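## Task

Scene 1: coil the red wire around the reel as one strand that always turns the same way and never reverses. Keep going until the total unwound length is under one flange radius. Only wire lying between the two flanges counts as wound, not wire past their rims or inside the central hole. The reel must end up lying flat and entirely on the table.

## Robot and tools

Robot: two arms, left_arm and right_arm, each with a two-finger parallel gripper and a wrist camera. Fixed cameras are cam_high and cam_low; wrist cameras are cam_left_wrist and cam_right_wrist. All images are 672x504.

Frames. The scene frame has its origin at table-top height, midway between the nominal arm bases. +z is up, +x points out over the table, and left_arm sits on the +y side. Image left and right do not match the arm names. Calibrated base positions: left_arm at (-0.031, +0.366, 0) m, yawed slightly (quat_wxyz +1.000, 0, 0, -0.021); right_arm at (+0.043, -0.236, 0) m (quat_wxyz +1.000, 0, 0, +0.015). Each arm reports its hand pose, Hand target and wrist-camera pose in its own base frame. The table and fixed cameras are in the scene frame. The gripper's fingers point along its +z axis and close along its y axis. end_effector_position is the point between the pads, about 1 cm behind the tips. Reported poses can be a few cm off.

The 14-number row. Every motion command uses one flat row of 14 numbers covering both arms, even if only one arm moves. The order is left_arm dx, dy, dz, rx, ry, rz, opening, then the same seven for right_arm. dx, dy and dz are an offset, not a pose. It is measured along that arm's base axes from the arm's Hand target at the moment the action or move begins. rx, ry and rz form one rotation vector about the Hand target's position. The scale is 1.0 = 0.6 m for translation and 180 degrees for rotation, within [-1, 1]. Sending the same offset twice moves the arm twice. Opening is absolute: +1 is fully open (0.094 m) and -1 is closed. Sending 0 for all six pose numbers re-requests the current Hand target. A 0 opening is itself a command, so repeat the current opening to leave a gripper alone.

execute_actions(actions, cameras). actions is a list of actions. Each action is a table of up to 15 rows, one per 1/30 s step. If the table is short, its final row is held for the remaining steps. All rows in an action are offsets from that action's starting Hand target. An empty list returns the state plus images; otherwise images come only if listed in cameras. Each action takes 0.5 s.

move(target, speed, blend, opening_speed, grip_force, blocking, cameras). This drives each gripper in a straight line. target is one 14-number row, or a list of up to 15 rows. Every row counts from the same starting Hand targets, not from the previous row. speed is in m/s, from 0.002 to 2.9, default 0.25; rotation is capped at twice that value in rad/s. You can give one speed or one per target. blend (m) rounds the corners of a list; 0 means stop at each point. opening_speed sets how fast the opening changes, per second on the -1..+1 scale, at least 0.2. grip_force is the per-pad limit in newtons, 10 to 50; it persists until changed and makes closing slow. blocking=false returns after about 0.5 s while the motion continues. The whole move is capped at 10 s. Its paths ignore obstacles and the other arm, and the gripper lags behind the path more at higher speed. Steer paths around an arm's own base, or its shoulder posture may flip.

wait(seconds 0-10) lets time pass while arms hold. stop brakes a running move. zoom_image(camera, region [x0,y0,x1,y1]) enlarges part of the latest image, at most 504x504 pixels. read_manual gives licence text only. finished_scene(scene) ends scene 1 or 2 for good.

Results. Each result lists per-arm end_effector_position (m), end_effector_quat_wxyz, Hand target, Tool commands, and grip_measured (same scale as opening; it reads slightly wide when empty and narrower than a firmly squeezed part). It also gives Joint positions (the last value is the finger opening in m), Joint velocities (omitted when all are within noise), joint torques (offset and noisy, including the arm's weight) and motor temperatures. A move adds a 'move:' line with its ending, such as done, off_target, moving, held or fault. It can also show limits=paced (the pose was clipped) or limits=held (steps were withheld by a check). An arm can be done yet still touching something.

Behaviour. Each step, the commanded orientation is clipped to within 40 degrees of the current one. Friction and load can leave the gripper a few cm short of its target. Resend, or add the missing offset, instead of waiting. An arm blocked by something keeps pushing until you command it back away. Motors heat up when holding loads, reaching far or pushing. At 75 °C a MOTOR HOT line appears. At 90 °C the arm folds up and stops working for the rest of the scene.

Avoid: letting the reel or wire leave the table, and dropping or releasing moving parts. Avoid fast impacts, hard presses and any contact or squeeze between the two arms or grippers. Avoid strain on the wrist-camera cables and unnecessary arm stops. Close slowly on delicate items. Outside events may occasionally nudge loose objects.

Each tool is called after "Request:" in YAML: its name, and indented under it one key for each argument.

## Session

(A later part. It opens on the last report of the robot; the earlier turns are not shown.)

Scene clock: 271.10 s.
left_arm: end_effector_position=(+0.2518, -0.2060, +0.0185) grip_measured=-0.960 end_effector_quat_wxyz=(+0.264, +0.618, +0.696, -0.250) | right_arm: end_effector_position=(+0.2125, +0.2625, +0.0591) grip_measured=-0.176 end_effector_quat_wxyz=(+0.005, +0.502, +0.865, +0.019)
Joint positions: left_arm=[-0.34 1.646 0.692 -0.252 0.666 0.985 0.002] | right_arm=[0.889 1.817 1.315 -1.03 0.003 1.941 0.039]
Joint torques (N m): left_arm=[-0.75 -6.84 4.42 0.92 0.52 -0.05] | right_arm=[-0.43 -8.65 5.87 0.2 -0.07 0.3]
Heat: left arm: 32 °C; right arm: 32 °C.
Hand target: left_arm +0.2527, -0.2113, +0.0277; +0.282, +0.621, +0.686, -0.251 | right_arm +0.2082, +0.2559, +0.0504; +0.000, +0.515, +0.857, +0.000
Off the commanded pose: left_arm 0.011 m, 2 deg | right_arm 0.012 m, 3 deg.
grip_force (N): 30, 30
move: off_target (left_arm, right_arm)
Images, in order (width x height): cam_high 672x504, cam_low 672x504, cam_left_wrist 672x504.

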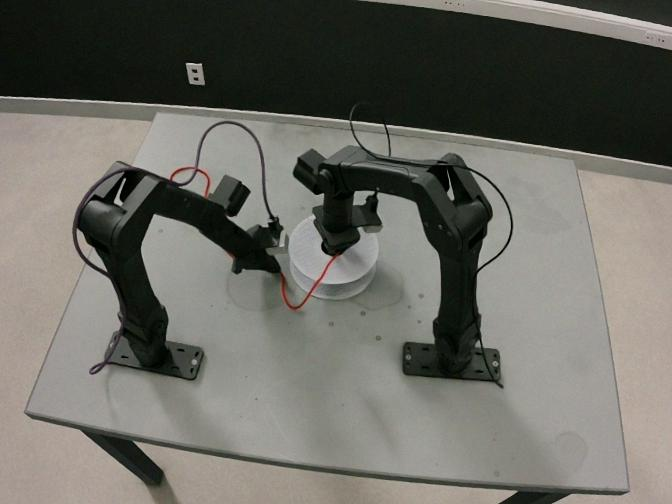

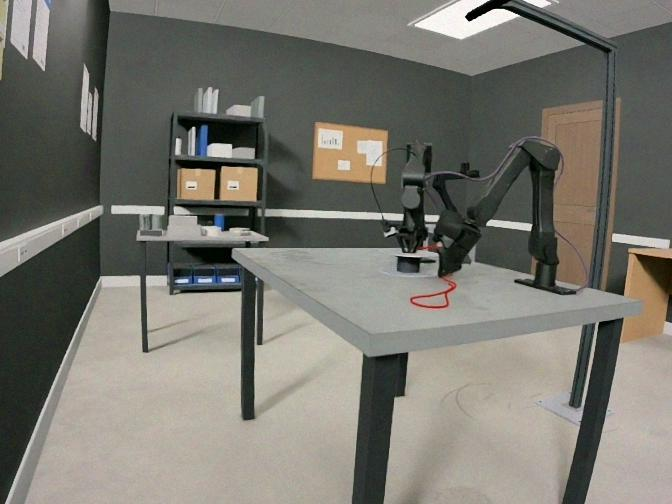

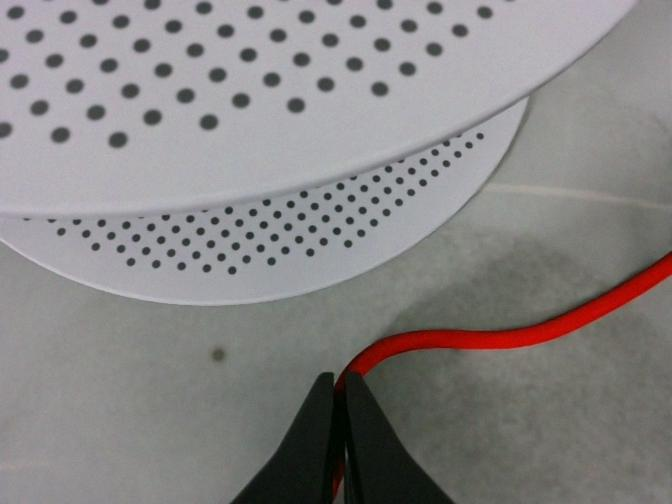

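Request:
move:
  target: [0,0,0,0,0,0,-1,0,0,0,0,0,0.22,0]
  cameras: ["cam_left_wrist","cam_high","cam_low"]
  speed: 0.12

Request:
zoom_image:
  camera: "cam_high"
  region: [170, 180, 400, 310]

Scene clock: 275.43 s.
left_arm: end_effector_position=(+0.2523, -0.2060, +0.0185) grip_measured=-0.960 end_effector_quat_wxyz=(+0.265, +0.618, +0.696, -0.250) | right_arm: end_effector_position=(+0.2115, +0.2642, +0.0595) grip_measured=-0.170 end_effector_quat_wxyz=(+0.007, +0.206, +0.978, +0.021)
Joint positions: left_arm=[-0.34 1.646 0.692 -0.25 0.665 0.985 0.002] | right_arm=[0.889 1.816 1.315 -1.027 -0.007 1.304 0.039]
Joint torques (N m): left_arm=[-0.73 -6.86 4.41 0.92 0.53 -0.06] | right_arm=[-0.44 -8.55 5.98 0.17 0.04 -0.32]
Heat: left arm: 32 °C; right arm: 32 °C.
Hand target: left_arm +0.2527, -0.2113, +0.0277; +0.282, +0.622, +0.686, -0.251 | right_arm +0.2083, +0.2559, +0.0505; +0.000, +0.195, +0.981, +0.000
Off the commanded pose: left_arm 0.011 m, 2 deg | right_arm 0.013 m, 3 deg.
grip_force (N): 30, 30
move: off_target (left_arm, right_arm)
Images, in order (width x height): cam_high 672x504, cam_low 672x504, cam_left_wrist 672x504.

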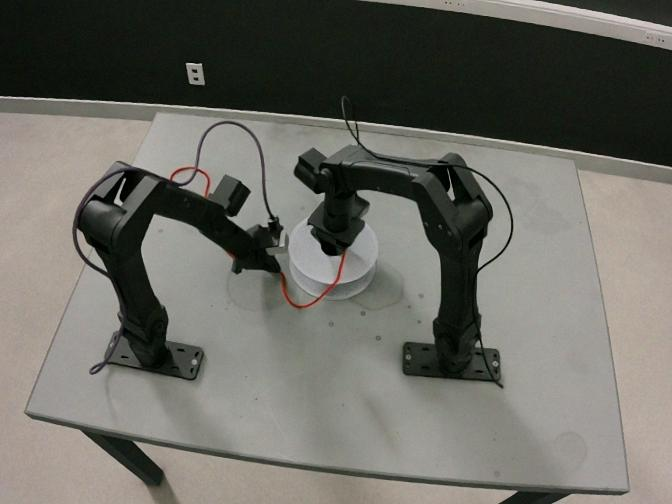

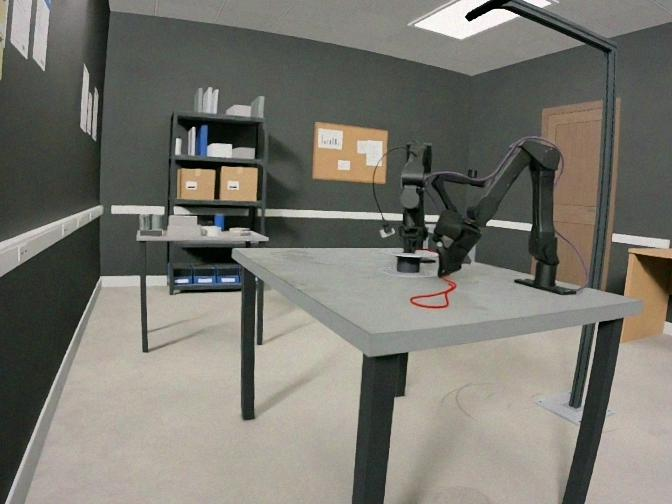

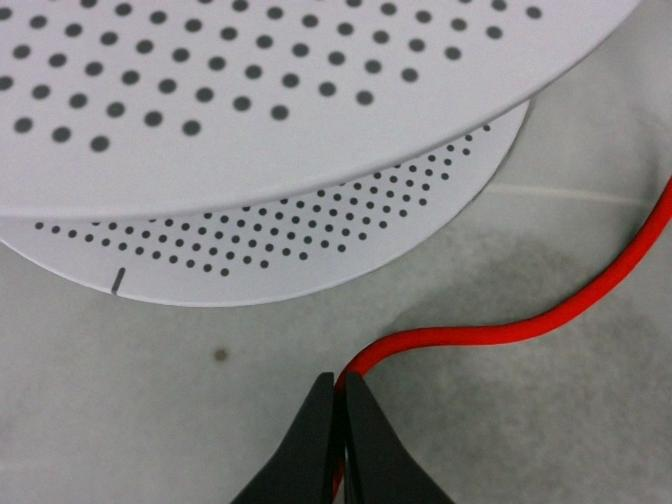

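Scaled by 2.191 from the camera's 672x504 image, which has a finer 960x720 frame.

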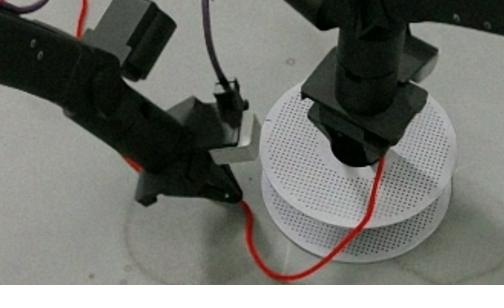

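Request:
move:
  target: [0,0,0,0,0,0,-1,0,0,0,0,0,0.2,0]
  cameras: ["cam_left_wrist","cam_high"]
  speed: 0.1

Request:
zoom_image:
  camera: "cam_high"
  region: [170, 180, 400, 310]

Scene clock: 280.23 s.
left_arm: end_effector_position=(+0.2525, -0.2061, +0.0186) grip_measured=-0.960 end_effector_quat_wxyz=(+0.266, +0.618, +0.697, -0.249) | right_arm: end_effector_position=(+0.2098, +0.2656, +0.0597) grip_measured=-0.167 end_effector_quat_wxyz=(+0.009, -0.105, +0.994, +0.022)
Joint positions: left_arm=[-0.34 1.646 0.692 -0.248 0.665 0.984 0.002] | right_arm=[0.889 1.815 1.315 -1.027 -0.02 0.679 0.039]
Joint torques (N m): left_arm=[-0.75 -6.84 4.44 0.91 0.53 -0.06] | right_arm=[-0.42 -8.55 6.04 0.16 0.17 -0.33]
Heat: left arm: 32 °C; right arm: 32 °C.
Hand target: left_arm +0.2527, -0.2113, +0.0277; +0.282, +0.621, +0.686, -0.251 | right_arm +0.2083, +0.2559, +0.0505; +0.000, -0.118, +0.993, +0.000
Off the commanded pose: left_arm 0.010 m, 2 deg | right_arm 0.013 m, 3 deg.
grip_force (N): 30, 30
move: off_target (right_arm)
Images, in order (width x height): cam_high 672x504, cam_left_wrist 672x504.

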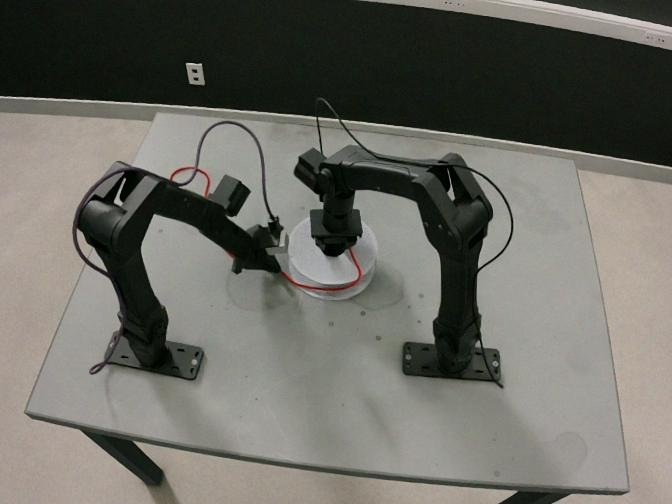

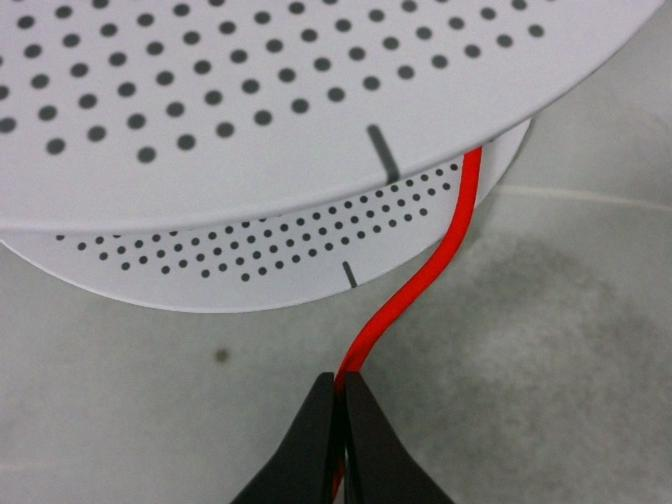

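Scaled by 2.191 from the camera's 672x504 image, which has a finer 960x720 frame.

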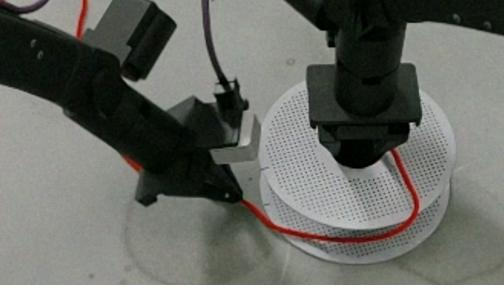

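Request:
move:
  target:
    - [0,0,-0.03,0,0,0,-1,0,0,0,0,0,0,0]
    - [0,0,-0.03,0,0,0,-0.82,0,0,0,0,0,0,0]
    - [0,0.14,-0.03,0,0,0,-0.82,0,0,0,0,0,0,0]
  cameras: ["cam_left_wrist","cam_high","cam_low"]
  speed: 0.08

Request:
zoom_image:
  camera: "cam_low"
  region: [360, 200, 480, 300]

Request:
zoom_image:
  camera: "cam_high"
  region: [170, 180, 400, 310]

Scene clock: 287.23 s.
left_arm: end_effector_position=(+0.2557, -0.1325, +0.0148) grip_measured=-0.822 end_effector_quat_wxyz=(+0.300, +0.623, +0.678, -0.251) | right_arm: end_effector_position=(+0.2098, +0.2656, +0.0597) grip_measured=-0.167 end_effector_quat_wxyz=(+0.009, -0.105, +0.994, +0.022)
Joint positions: left_arm=[-0.02 1.66 0.669 -0.423 0.792 1.401 0.008] | right_arm=[0.889 1.815 1.315 -1.027 -0.02 0.678 0.039]
Joint torques (N m): left_arm=[0.66 -3.59 5.59 0.03 0.16 0.06] | right_arm=[-0.46 -8.47 5.98 0.19 0.16 -0.34]
Heat: left arm: 32 °C; right arm: 32 °C.
Hand target: left_arm +0.2527, -0.1273, +0.0097; +0.282, +0.621, +0.686, -0.251 | right_arm +0.2083, +0.2559, +0.0505; +0.000, -0.118, +0.993, +0.000
Off the commanded pose: left_arm 0.008 m, 2 deg | right_arm 0.013 m, 3 deg.
grip_force (N): 30, 30
move: off_target (right_arm)
Images, in order (width x height): cam_high 672x504, cam_low 672x504, cam_left_wrist 672x504.

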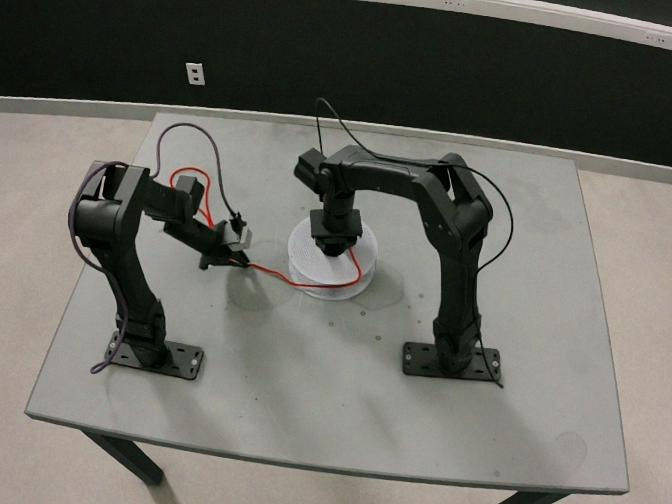

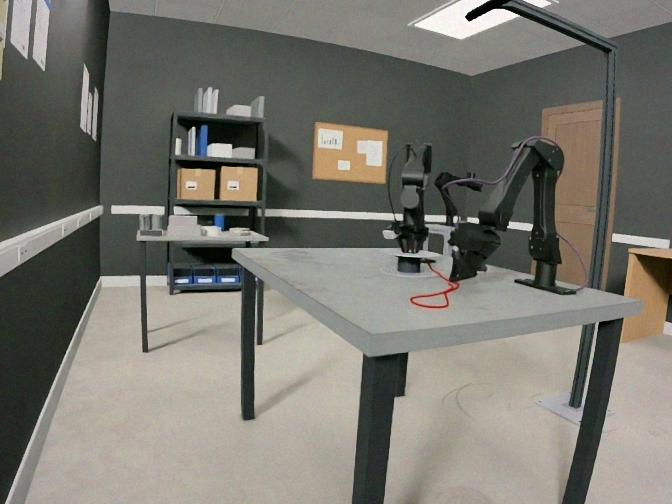

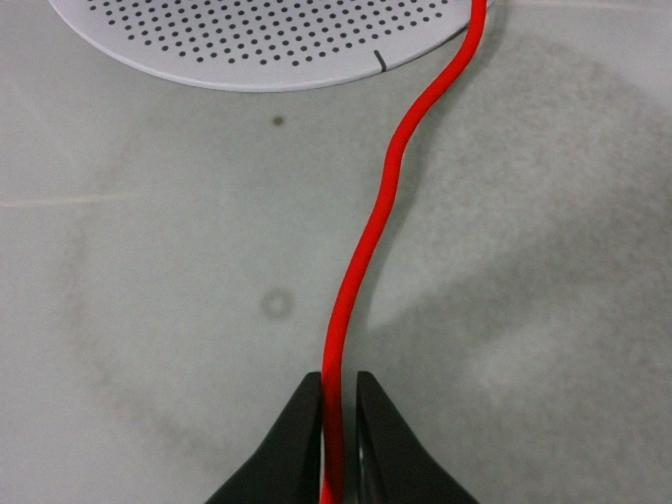

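Scaled by 4.200 from the camera's 672x504 image, which has a finer 960x720 frame.

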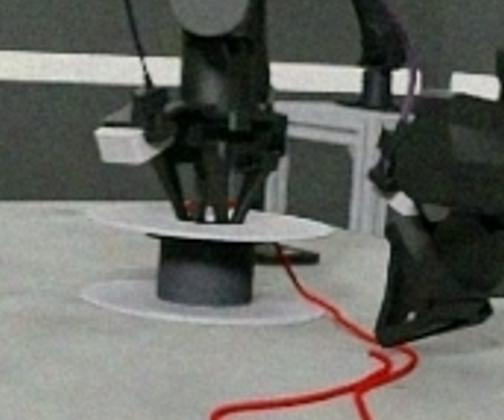

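Scaled by 2.191 from the camera's 672x504 image, which has a finer 960x720 frame.

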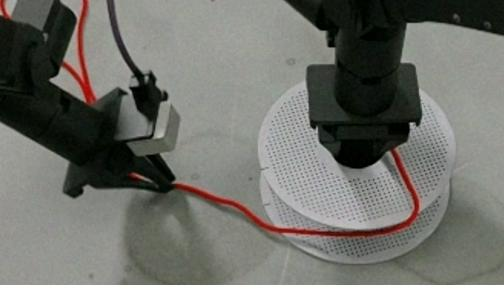

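Request:
move:
  target: [0,0.12,0,0,0,0,-0.82,0,0,0,0,0,0,0]
  cameras: ["cam_left_wrist","cam_high"]
  speed: 0.08

Scene clock: 290.97 s.
left_arm: end_effector_position=(+0.2504, -0.0619, +0.0138) grip_measured=-0.822 end_effector_quat_wxyz=(+0.292, +0.617, +0.683, -0.259) | right_arm: end_effector_position=(+0.2098, +0.2656, +0.0597) grip_measured=-0.167 end_effector_quat_wxyz=(+0.009, -0.105, +0.994, +0.022)
Joint positions: left_arm=[0.273 1.763 0.786 -0.759 0.79 1.81 0.008] | right_arm=[0.889 1.815 1.315 -1.027 -0.02 0.678 0.039]
Joint torques (N m): left_arm=[0.75 -3.96 5.67 -0.2 0.1 0.12] | right_arm=[-0.47 -8.44 6.05 0.18 0.15 -0.35]
Heat: left arm: 32 °C; right arm: 31 °C.
Hand target: left_arm +0.2527, -0.0552, +0.0097; +0.282, +0.621, +0.687, -0.251 | right_arm +0.2083, +0.2559, +0.0505; +0.000, -0.118, +0.993, +0.000
Off the commanded pose: left_arm 0.008 m, 2 deg | right_arm 0.013 m, 3 deg.
grip_force (N): 30, 30
move: off_target (right_arm)
Images, in order (width x height): cam_high 672x504, cam_left_wrist 672x504.

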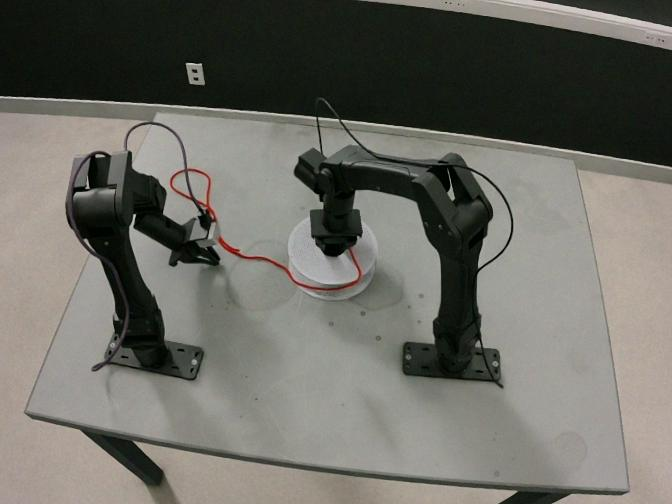

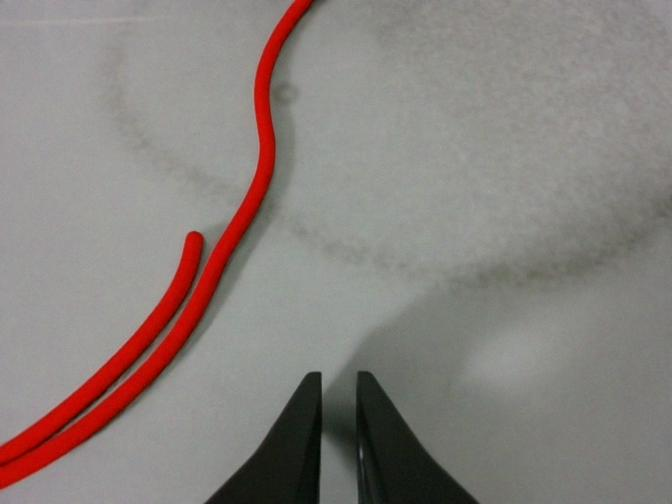

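Request:
move:
  target:
    - [0,0,0.07,0,0,0,-0.55,0,0,0,0,0,0,0]
    - [0.048,-0.107,0.07,0,0,0,-0.55,0,0,0,0,0,0,0]
    - [0.048,-0.107,0.02,0,0,0,-0.55,0,0,0,0,0,0,0]
  cameras: ["cam_left_wrist"]
  speed: 0.15

Scene clock: 297.13 s.
left_arm: end_effector_position=(+0.2814, -0.1149, +0.0212) grip_measured=-0.552 end_effector_quat_wxyz=(+0.276, +0.621, +0.691, -0.246) | right_arm: end_effector_position=(+0.2098, +0.2656, +0.0597) grip_measured=-0.167 end_effector_quat_wxyz=(+0.009, -0.105, +0.994, +0.022)
Joint positions: left_arm=[0.027 1.74 0.831 -0.582 0.754 1.46 0.021] | right_arm=[0.889 1.815 1.315 -1.027 -0.02 0.678 0.039]
Joint torques (N m): left_arm=[-0.73 -5.03 4.45 0.41 0.61 -0.04] | right_arm=[-0.47 -8.5 6.08 0.17 0.17 -0.36]
Heat: left arm: 32 °C; right arm: 31 °C.
Hand target: left_arm +0.2814, -0.1195, +0.0217; +0.282, +0.621, +0.686, -0.251 | right_arm +0.2083, +0.2559, +0.0505; +0.000, -0.118, +0.993, +0.000
Off the commanded pose: left_arm 0.005 m, 1 deg | right_arm 0.013 m, 3 deg.
grip_force (N): 30, 30
move: off_target (right_arm)
Images, in order (width x height): cam_left_wrist 672x504.

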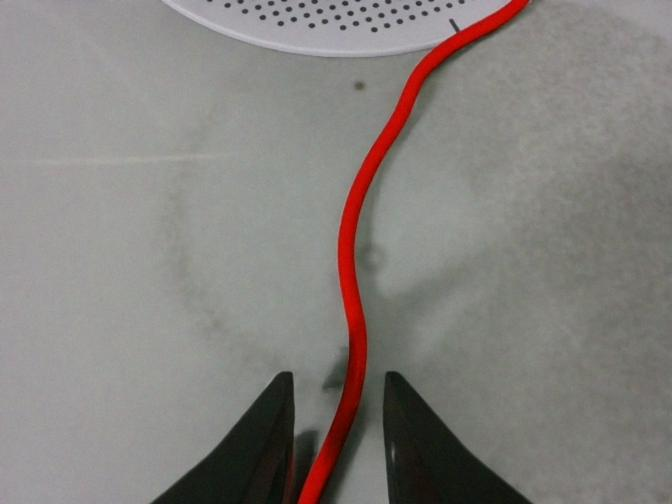

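Request:
move:
  target:
    - [0.004,0,-0.023,0,0,0,-0.55,0,0,0,0,0,0,0]
    - [0.004,0,-0.023,0,0,0,-1,0,0,0,0,0,0,0]
  cameras: ["cam_left_wrist"]
  speed: 0.08

Scene clock: 300.10 s.
left_arm: end_effector_position=(+0.2886, -0.1177, +0.0154) grip_measured=-0.946 end_effector_quat_wxyz=(+0.292, +0.622, +0.684, -0.246) | right_arm: end_effector_position=(+0.2098, +0.2656, +0.0597) grip_measured=-0.167 end_effector_quat_wxyz=(+0.009, -0.105, +0.994, +0.022)
Joint positions: left_arm=[0.027 1.773 0.825 -0.517 0.777 1.46 0.003] | right_arm=[0.889 1.815 1.315 -1.027 -0.02 0.678 0.039]
Joint torques (N m): left_arm=[-0.7 -4.26 3.74 0.4 0.36 -0.04] | right_arm=[-0.43 -8.51 6.05 0.18 0.16 -0.36]
Heat: left arm: 32 °C; right arm: 31 °C.
Hand target: left_arm +0.2838, -0.1195, +0.0078; +0.282, +0.621, +0.686, -0.251 | right_arm +0.2083, +0.2559, +0.0505; +0.000, -0.118, +0.993, +0.000
Off the commanded pose: left_arm 0.009 m, 1 deg | right_arm 0.013 m, 3 deg.
grip_force (N): 30, 30
move: off_target (right_arm)
Images, in order (width x height): cam_left_wrist 672x504.

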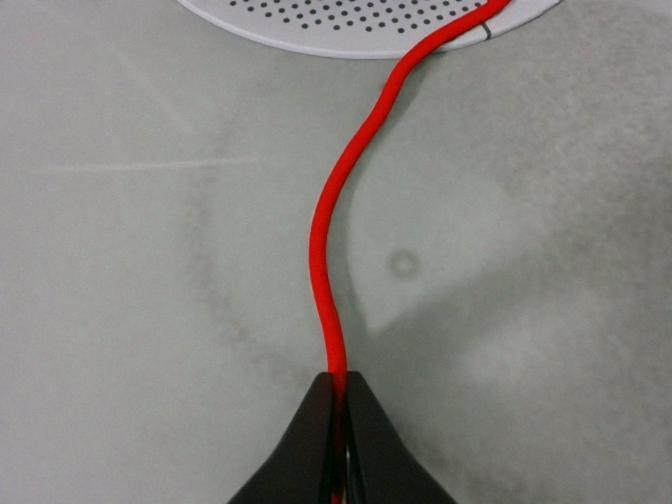

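Request:
move:
  target:
    - [0,0,0.018,0,0,0,-1,0,0,0,0,0,0,0]
    - [-0.025,-0.075,0.018,0,0,0,-1,0,0,0,0,0,0.333,0]
  cameras: ["cam_left_wrist","cam_high","cam_low"]
  speed: 0.12

Request:
zoom_image:
  camera: "cam_low"
  region: [360, 200, 480, 300]

Request:
zoom_image:
  camera: "cam_high"
  region: [170, 180, 400, 310]

Scene clock: 307.33 s.
left_arm: end_effector_position=(+0.2715, -0.1620, +0.0157) grip_measured=-0.949 end_effector_quat_wxyz=(+0.279, +0.618, +0.690, -0.254) | right_arm: end_effector_position=(+0.2022, +0.2651, +0.0598) grip_measured=-0.163 end_effector_quat_wxyz=(+0.005, -0.586, +0.809, +0.028)
Joint positions: left_arm=[-0.145 1.708 0.745 -0.374 0.744 1.225 0.002] | right_arm=[0.889 1.815 1.315 -1.048 -0.051 -0.365 0.039]
Joint torques (N m): left_arm=[-0.85 -6.58 3.77 0.58 0.39 -0.05] | right_arm=[-0.42 -8.42 6.06 0.34 0.46 -0.38]
Heat: left arm: 32 °C; right arm: 31 °C.
Hand target: left_arm +0.2689, -0.1644, +0.0186; +0.282, +0.621, +0.687, -0.251 | right_arm +0.2082, +0.2559, +0.0505; +0.000, -0.598, +0.801, +0.000
Off the commanded pose: left_arm 0.005 m, 1 deg | right_arm 0.014 m, 4 deg.
grip_force (N): 30, 30
move: off_target (right_arm)
Images, in order (width x height): cam_high 672x504, cam_low 672x504, cam_left_wrist 672x504.

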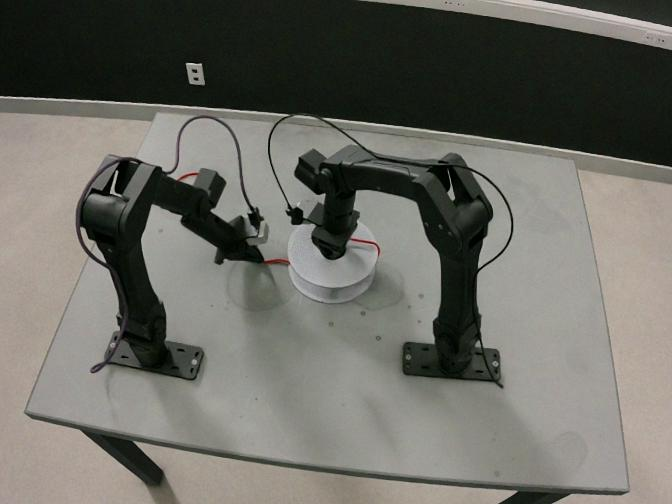

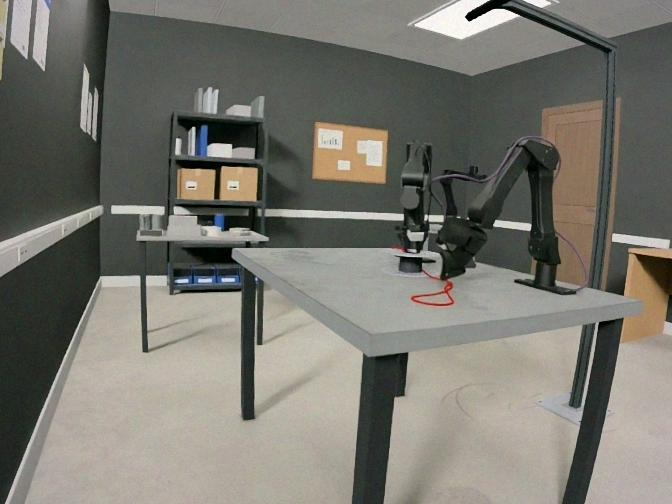

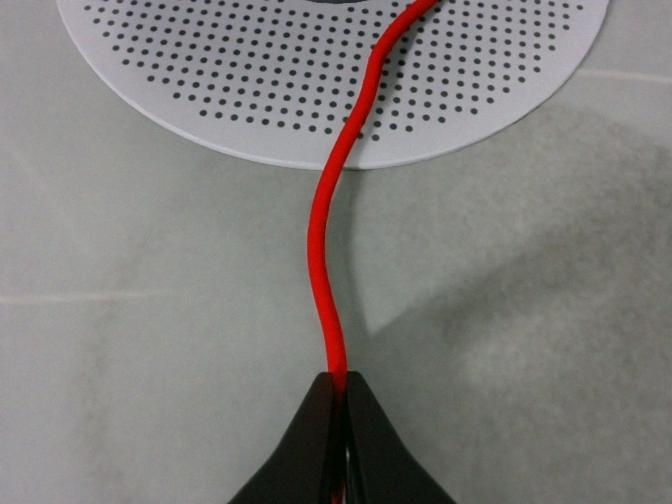

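Scaled by 4.200 from the camera's 672x504 image, which has a finer 960x720 frame.

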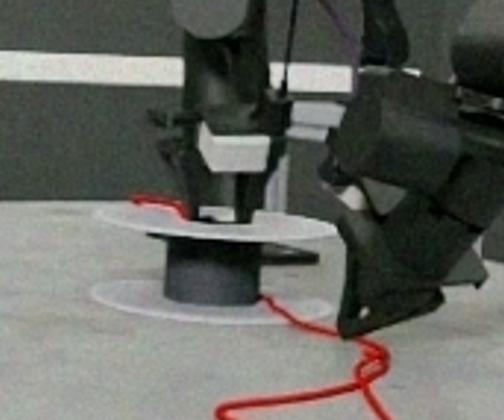

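Scaled by 2.191 from the camera's 672x504 image, which has a finer 960x720 frame.

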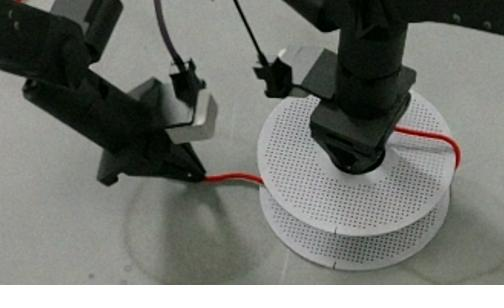

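Request:
move:
  target:
    - [0,0,-0.02,0,0,0,-0.7,0,0,0,0,0,0,0]
    - [0,0.06,0.07,0,0,0,-0.55,0,0,0,0,0,0,0]
    - [0,0.16,0.07,0,0,0,-0.55,0,0,0,0,0,0,0]
  cameras: ["cam_left_wrist"]
  speed: 0.15

Scene clock: 312.63 s.
left_arm: end_effector_position=(+0.2640, -0.0678, +0.0550) grip_measured=-0.552 end_effector_quat_wxyz=(+0.273, +0.622, +0.691, -0.247) | right_arm: end_effector_position=(+0.2022, +0.2651, +0.0598) grip_measured=-0.163 end_effector_quat_wxyz=(+0.005, -0.587, +0.809, +0.028)
Joint positions: left_arm=[0.212 1.669 0.91 -0.914 0.748 1.718 0.021] | right_arm=[0.889 1.815 1.315 -1.048 -0.051 -0.365 0.039]
Joint torques (N m): left_arm=[0.36 -4.26 7.25 -0.22 0.65 0.11] | right_arm=[-0.43 -8.46 5.97 0.32 0.47 -0.39]
Heat: left arm: 32 °C; right arm: 31 °C.
Hand target: left_arm +0.2688, -0.0684, +0.0606; +0.282, +0.621, +0.687, -0.251 | right_arm +0.2083, +0.2559, +0.0505; +0.000, -0.598, +0.801, +0.000
Off the commanded pose: left_arm 0.007 m, 1 deg | right_arm 0.014 m, 4 deg.
grip_force (N): 30, 30
move: off_target (right_arm); target 2's new opening was sent with left_arm's hand 0.013 m and 2 deg from that target
Images, in order (width x height): cam_left_wrist 672x504.

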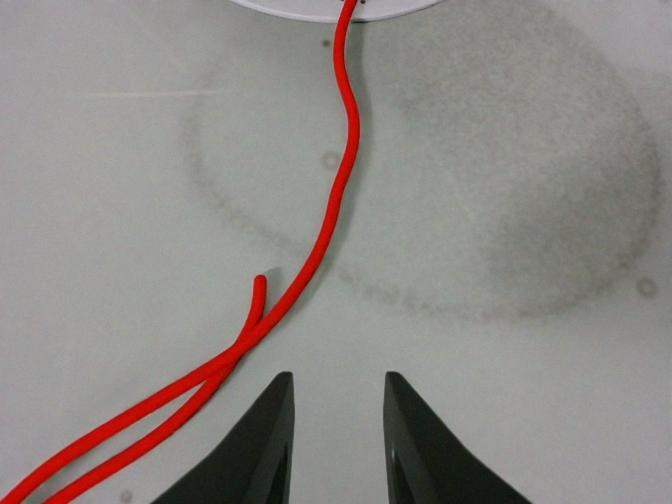

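Request:
move:
  target:
    - [0.017,-0.107,0,0,0,0,-0.6,0,0,0,0,0,0,0]
    - [0.017,-0.107,-0.088,0,0,0,-0.6,0,0,0,0,0,0,0]
  cameras: ["cam_left_wrist"]
  speed: [0.2,0.1]

Scene clock: 316.80 s.
left_arm: end_effector_position=(+0.2807, -0.1322, +0.0153) grip_measured=-0.598 end_effector_quat_wxyz=(+0.288, +0.621, +0.684, -0.252) | right_arm: end_effector_position=(+0.2022, +0.2651, +0.0598) grip_measured=-0.163 end_effector_quat_wxyz=(+0.005, -0.587, +0.809, +0.028)
Joint positions: left_arm=[-0.025 1.748 0.79 -0.474 0.774 1.393 0.019] | right_arm=[0.889 1.815 1.315 -1.048 -0.051 -0.365 0.039]
Joint torques (N m): left_arm=[-0.43 -4.12 3.73 0.62 0.33 -0.02] | right_arm=[-0.44 -8.43 6 0.32 0.46 -0.37]
Heat: left arm: 32 °C; right arm: 31 °C.
Hand target: left_arm +0.2791, -0.1327, +0.0079; +0.282, +0.621, +0.687, -0.251 | right_arm +0.2083, +0.2559, +0.0505; +0.000, -0.598, +0.801, +0.000
Off the commanded pose: left_arm 0.008 m, 1 deg | right_arm 0.014 m, 4 deg.
grip_force (N): 30, 30
move: off_target (right_arm)
Images, in order (width x height): cam_left_wrist 672x504.

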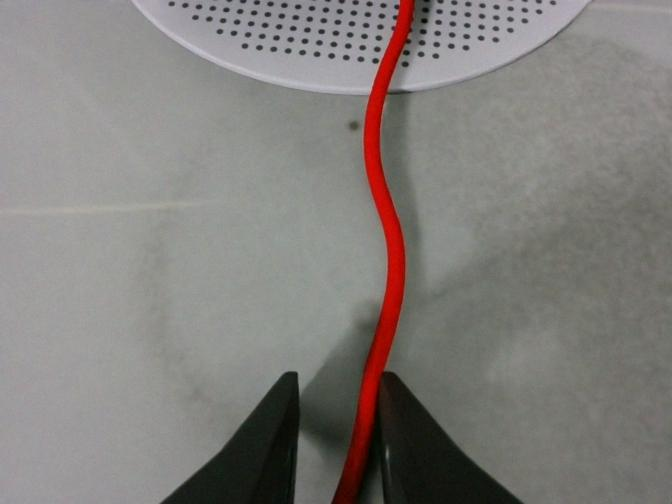

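Request:
move:
  target:
    - [0,0,0,0,0,0,-1,0,0,0,0,0,0,0]
    - [0,0,0.02,0,0,0,-1,0,0,0,0,0,0,0]
    - [-0.012,-0.068,0.02,0,0,0,-1,0,0,0,0,0,0.3,0]
  cameras: ["cam_left_wrist","cam_high","cam_low"]
  speed: 0.12

Request:
zoom_image:
  camera: "cam_low"
  region: [360, 200, 480, 300]

Request:
zoom_image:
  camera: "cam_high"
  region: [170, 180, 400, 310]

Scene clock: 324.90 s.
left_arm: end_effector_position=(+0.2725, -0.1719, +0.0161) grip_measured=-0.952 end_effector_quat_wxyz=(+0.276, +0.618, +0.690, -0.257) | right_arm: end_effector_position=(+0.1946, +0.2550, +0.0599) grip_measured=-0.163 end_effector_quat_wxyz=(+0.008, +0.888, -0.458, -0.026)
Joint positions: left_arm=[-0.18 1.717 0.755 -0.355 0.739 1.183 0.002] | right_arm=[0.889 1.815 1.316 -1.099 -0.048 -1.301 0.039]
Joint torques (N m): left_arm=[-0.64 -6.9 3.93 0.65 0.35 -0.06] | right_arm=[-0.42 -8.25 6 0.72 0.44 -0.43]
Heat: left arm: 32 °C; right arm: 31 °C.
Hand target: left_arm +0.2719, -0.1734, +0.0199; +0.282, +0.621, +0.687, -0.251 | right_arm +0.2082, +0.2558, +0.0504; +0.000, +0.897, -0.442, +0.000
Off the commanded pose: left_arm 0.004 m, 1 deg | right_arm 0.017 m, 4 deg.
grip_force (N): 30, 30
move: off_target (right_arm)
Images, in order (width x height): cam_high 672x504, cam_low 672x504, cam_left_wrist 672x504.

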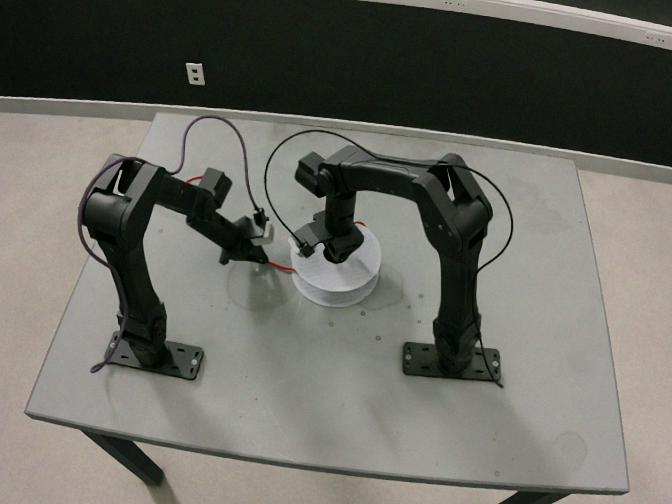

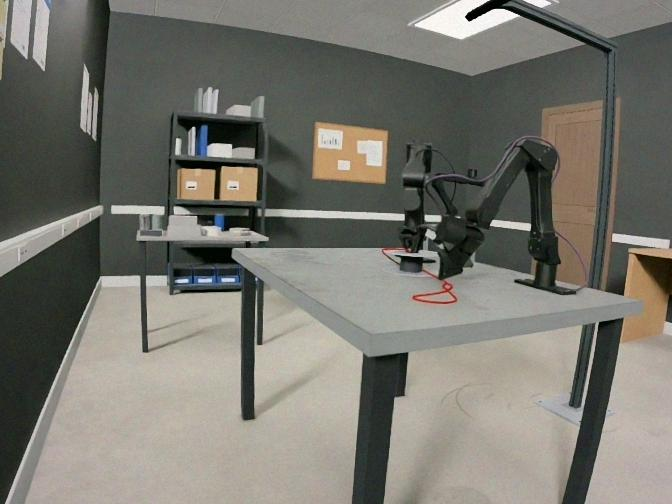

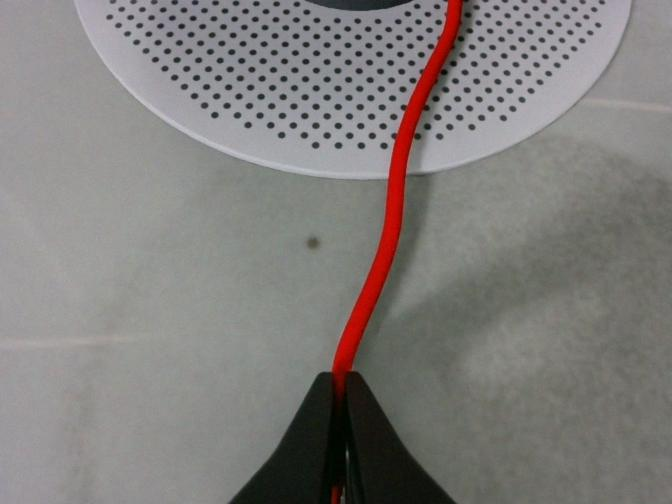

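Scaled by 4.200 from the camera's 672x504 image, which has a finer 960x720 frame.

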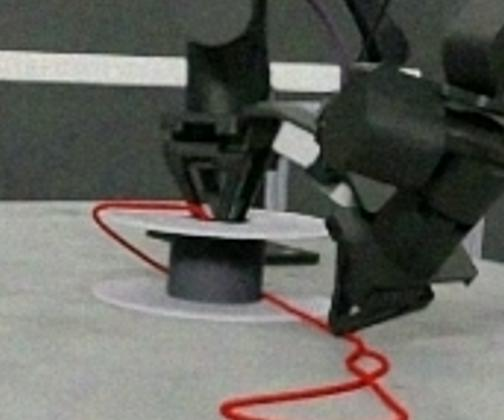

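Scaled by 2.191 from the camera's 672x504 image, which has a finer 960x720 frame.

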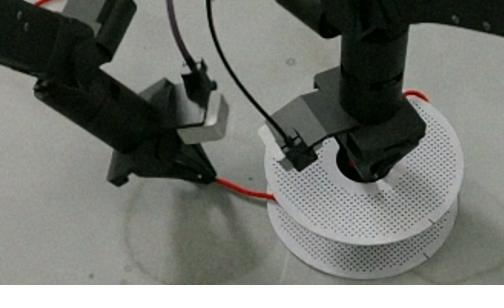

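Request:
move:
  target:
    - [0,0,-0.02,0,0,0,-0.7,0,0,0,0,0,0,0]
    - [0,0.06,0.07,0,0,0,-0.55,0,0,0,0,0,0,0]
    - [0,0.16,0.07,0,0,0,-0.55,0,0,0,0,0,0,0]
  cameras: ["cam_left_wrist"]
  speed: 0.15

Scene clock: 330.60 s.
left_arm: end_effector_position=(+0.2669, -0.0760, +0.0555) grip_measured=-0.552 end_effector_quat_wxyz=(+0.271, +0.622, +0.692, -0.246) | right_arm: end_effector_position=(+0.1946, +0.2550, +0.0599) grip_measured=-0.163 end_effector_quat_wxyz=(+0.008, +0.889, -0.458, -0.026)
Joint positions: left_arm=[0.176 1.661 0.907 -0.885 0.747 1.668 0.021] | right_arm=[0.889 1.815 1.316 -1.099 -0.048 -1.302 0.039]
Joint torques (N m): left_arm=[0.34 -4.26 7.35 -0.12 0.71 0.07] | right_arm=[-0.46 -8.35 5.9 0.73 0.45 -0.43]
Heat: left arm: 32 °C; right arm: 31 °C.
Hand target: left_arm +0.2718, -0.0775, +0.0618; +0.282, +0.621, +0.687, -0.251 | right_arm +0.2082, +0.2558, +0.0504; +0.000, +0.897, -0.443, +0.000
Off the commanded pose: left_arm 0.008 m, 2 deg | right_arm 0.017 m, 4 deg.
grip_force (N): 30, 30
move: off_target (right_arm); target 2's new opening was sent with left_arm's hand 0.014 m and 2 deg from that target
Images, in order (width x height): cam_left_wrist 672x504.

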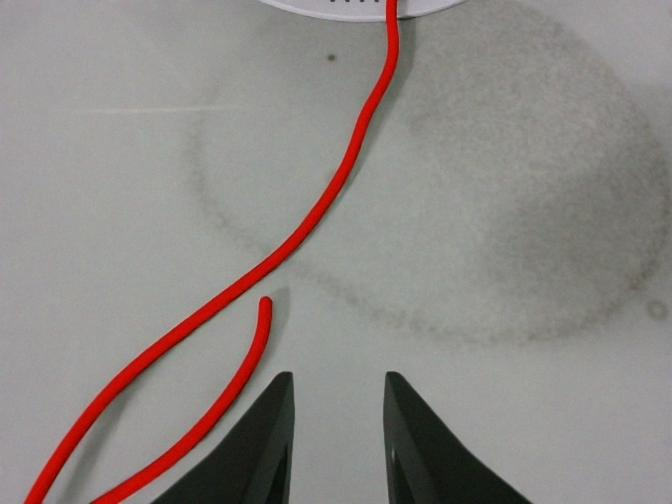

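Request:
move:
  target:
    - [0.0445,-0.085,0,0,0,-0.14,-0.6,0,0,0,0,0,0,0]
    - [0.0445,-0.085,-0.075,0,0,-0.14,-0.6,0,0,0,0,0,0,0]
  cameras: ["cam_left_wrist"]
  speed: [0.2,0.1]

Scene clock: 335.50 s.
left_arm: end_effector_position=(+0.2987, -0.1251, +0.0181) grip_measured=-0.598 end_effector_quat_wxyz=(+0.213, +0.756, +0.540, -0.303) | right_arm: end_effector_position=(+0.1946, +0.2550, +0.0599) grip_measured=-0.163 end_effector_quat_wxyz=(+0.008, +0.889, -0.458, -0.026)
Joint positions: left_arm=[-0.026 2.069 1.267 -1.052 0.715 1.981 0.019] | right_arm=[0.889 1.815 1.316 -1.099 -0.048 -1.302 0.039]
Joint torques (N m): left_arm=[-0.32 -7.09 4.16 -0.24 0.56 0.09] | right_arm=[-0.46 -8.32 5.97 0.72 0.45 -0.42]
Heat: left arm: 32 °C; right arm: 31 °C.
Hand target: left_arm +0.2985, -0.1284, +0.0168; +0.220, +0.756, +0.534, -0.307 | right_arm +0.2082, +0.2558, +0.0504; +0.000, +0.897, -0.443, +0.000
Off the commanded pose: left_arm 0.004 m, 1 deg | right_arm 0.017 m, 4 deg.
grip_force (N): 30, 30
move: off_target (right_arm)
Images, in order (width x height): cam_left_wrist 672x504.

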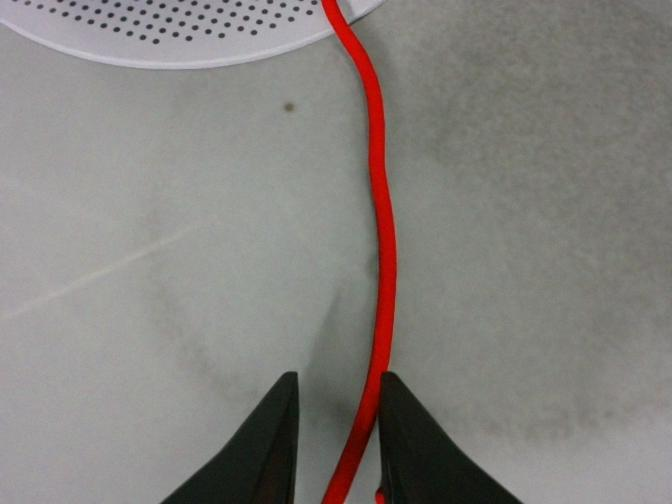

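Request:
move:
  target:
    - [0.003,0,-0.015,0,0,0,-0.6,0,0,0,0,0,0,0]
    - [0.003,0,-0.015,0,0,0,-1,0,0,0,0,0,0,0]
    - [0,0,0.005,0,0,0.05,-1,0,0,0,0,0,0,0]
  cameras: ["cam_left_wrist"]
  speed: [0.1]

speed must be one number or one for each of the 3 targets, got a list of 1; nothing of the call was run

Request:
move:
  target:
    - [0.003,0,-0.015,0,0,0,-0.6,0,0,0,0,0,0,0]
    - [0.003,0,-0.015,0,0,0,-1,0,0,0,0,0,0,0]
    - [0,0,0.005,0,0,0.05,-1,0,0,0,0,0,0,0]
  cameras: ["cam_left_wrist"]
  speed: 0.1

Scene clock: 340.87 s.
left_arm: end_effector_position=(+0.2942, -0.1265, +0.0170) grip_measured=-0.986 end_effector_quat_wxyz=(+0.228, +0.710, +0.596, -0.298) | right_arm: end_effector_position=(+0.1946, +0.2550, +0.0599) grip_measured=-0.163 end_effector_quat_wxyz=(+0.008, +0.889, -0.458, -0.026)
Joint positions: left_arm=[-0.016 1.994 1.147 -0.918 0.749 1.807 0.001] | right_arm=[0.889 1.815 1.316 -1.099 -0.048 -1.302 0.039]
Joint torques (N m): left_arm=[-0.03 -8.35 3.34 0.15 0.56 -0.1] | right_arm=[-0.36 -8.36 5.91 0.74 0.46 -0.45]
Heat: left arm: 32 °C; right arm: 31 °C.
Hand target: left_arm +0.2985, -0.1285, +0.0199; +0.244, +0.712, +0.592, -0.288 | right_arm +0.2082, +0.2558, +0.0504; +0.000, +0.897, -0.443, +0.000
Off the commanded pose: left_arm 0.006 m, 2 deg | right_arm 0.017 m, 4 deg.
grip_force (N): 30, 30
move: off_target (right_arm)
Images, in order (width x height): cam_left_wrist 672x504.

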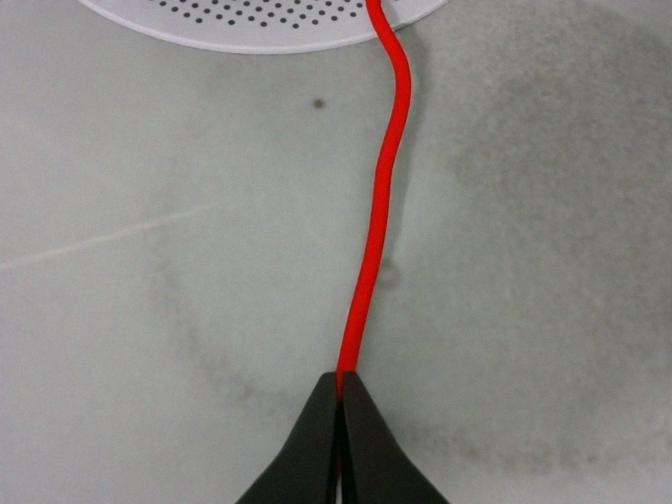

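Request:
move:
  target:
    - [0.002,0,-0.005,0,0,-0.03,-0.6,0,0,0,0,0,0,0]
    - [0.004,0,-0.03,0,0,-0.03,-0.6,0,0,0,0,0,0,0]
    - [0.004,0,-0.03,0,0,-0.03,-1,0,0,0,0,0,0,0]
  cameras: ["cam_left_wrist"]
  speed: 0.1

Scene clock: 345.40 s.
left_arm: end_effector_position=(+0.2962, -0.1299, +0.0149) grip_measured=-0.956 end_effector_quat_wxyz=(+0.237, +0.727, +0.563, -0.313) | right_arm: end_effector_position=(+0.1946, +0.2550, +0.0599) grip_measured=-0.163 end_effector_quat_wxyz=(+0.008, +0.889, -0.458, -0.026)
Joint positions: left_arm=[-0.016 2.049 1.194 -0.966 0.775 1.91 0.002] | right_arm=[0.889 1.815 1.316 -1.099 -0.048 -1.302 0.039]
Joint torques (N m): left_arm=[-0.61 -5.29 5.05 0.09 0.09 0.08] | right_arm=[-0.36 -8.36 5.97 0.73 0.43 -0.44]
Heat: left arm: 32 °C; right arm: 31 °C.
Hand target: left_arm +0.3010, -0.1285, +0.0019; +0.230, +0.739, +0.558, -0.300 | right_arm +0.2082, +0.2558, +0.0504; +0.000, +0.897, -0.443, +0.000
Off the commanded pose: left_arm 0.014 m, 2 deg | right_arm 0.017 m, 4 deg.
grip_force (N): 30, 30
move: off_target (left_arm, right_arm); target 3's new opening was sent with left_arm's hand 0.013 m and 2 deg from that target
Images, in order (width x height): cam_left_wrist 672x504.

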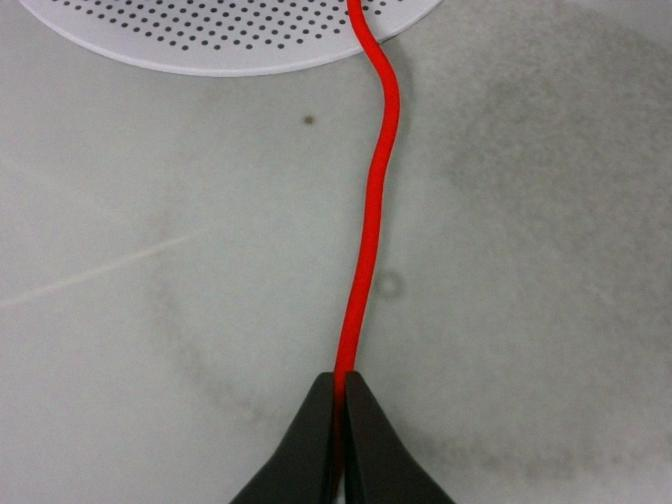

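Request:
move:
  target:
    - [0,0,0.025,0,0,0,-1,0,0,0,0,0,0,0]
    - [-0.03,-0.075,0.03,0,0,0.05,-1,0,0,0,0,0,0.22,0]
  cameras: ["cam_left_wrist","cam_high","cam_low"]
  speed: 0.1

Request:
zoom_image:
  camera: "cam_low"
  region: [360, 200, 480, 300]

Request:
zoom_image:
  camera: "cam_high"
  region: [170, 180, 400, 310]

Scene clock: 351.23 s.
left_arm: end_effector_position=(+0.2900, -0.1615, +0.0160) grip_measured=-0.962 end_effector_quat_wxyz=(+0.244, +0.689, +0.627, -0.269) | right_arm: end_effector_position=(+0.1958, +0.2467, +0.0599) grip_measured=-0.162 end_effector_quat_wxyz=(+0.018, +0.991, -0.129, -0.019)
Joint positions: left_arm=[-0.135 1.879 0.995 -0.651 0.744 1.516 0.002] | right_arm=[0.889 1.815 1.316 -1.122 -0.014 -1.995 0.039]
Joint torques (N m): left_arm=[-2.36 -7.3 3.22 0.35 0.76 -0.04] | right_arm=[-0.39 -8.36 5.85 0.93 0.14 -0.39]
Heat: left arm: 33 °C; right arm: 31 °C.
Hand target: left_arm +0.2830, -0.1735, +0.0199; +0.253, +0.693, +0.614, -0.281 | right_arm +0.2082, +0.2558, +0.0504; +0.000, +0.994, -0.113, +0.000
Off the commanded pose: left_arm 0.014 m, 2 deg | right_arm 0.018 m, 4 deg.
grip_force (N): 30, 30
move: off_target (left_arm, right_arm)
Images, in order (width x height): cam_high 672x504, cam_low 672x504, cam_left_wrist 672x504.

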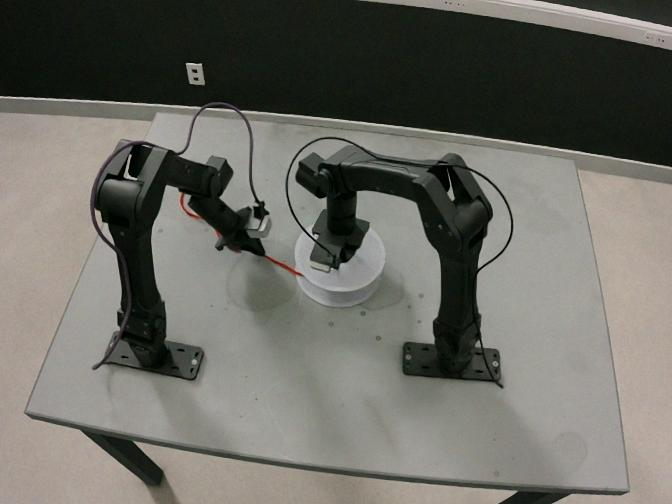

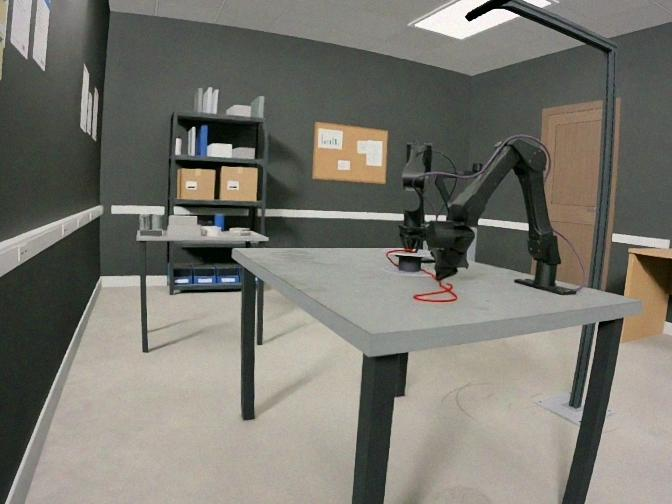

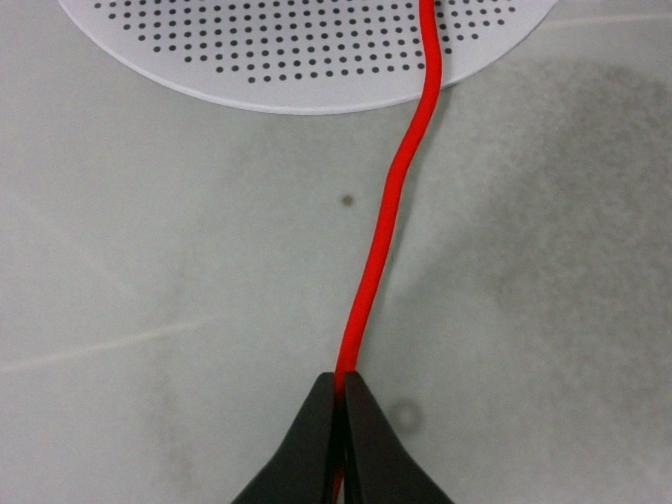

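Scaled by 4.200 from the camera's 672x504 image, which has a finer 960x720 frame.

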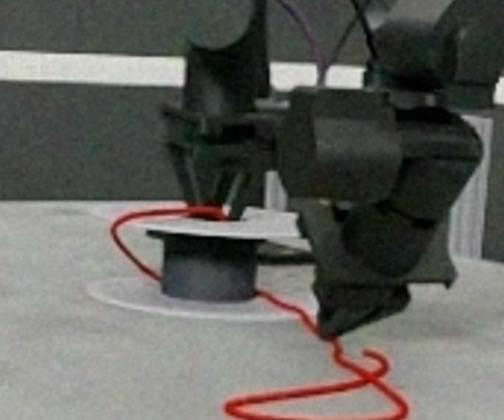

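Scaled by 2.191 from the camera's 672x504 image, which has a finer 960x720 frame.

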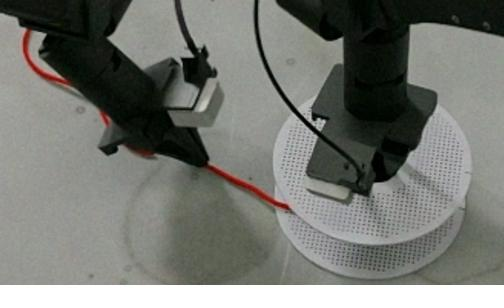

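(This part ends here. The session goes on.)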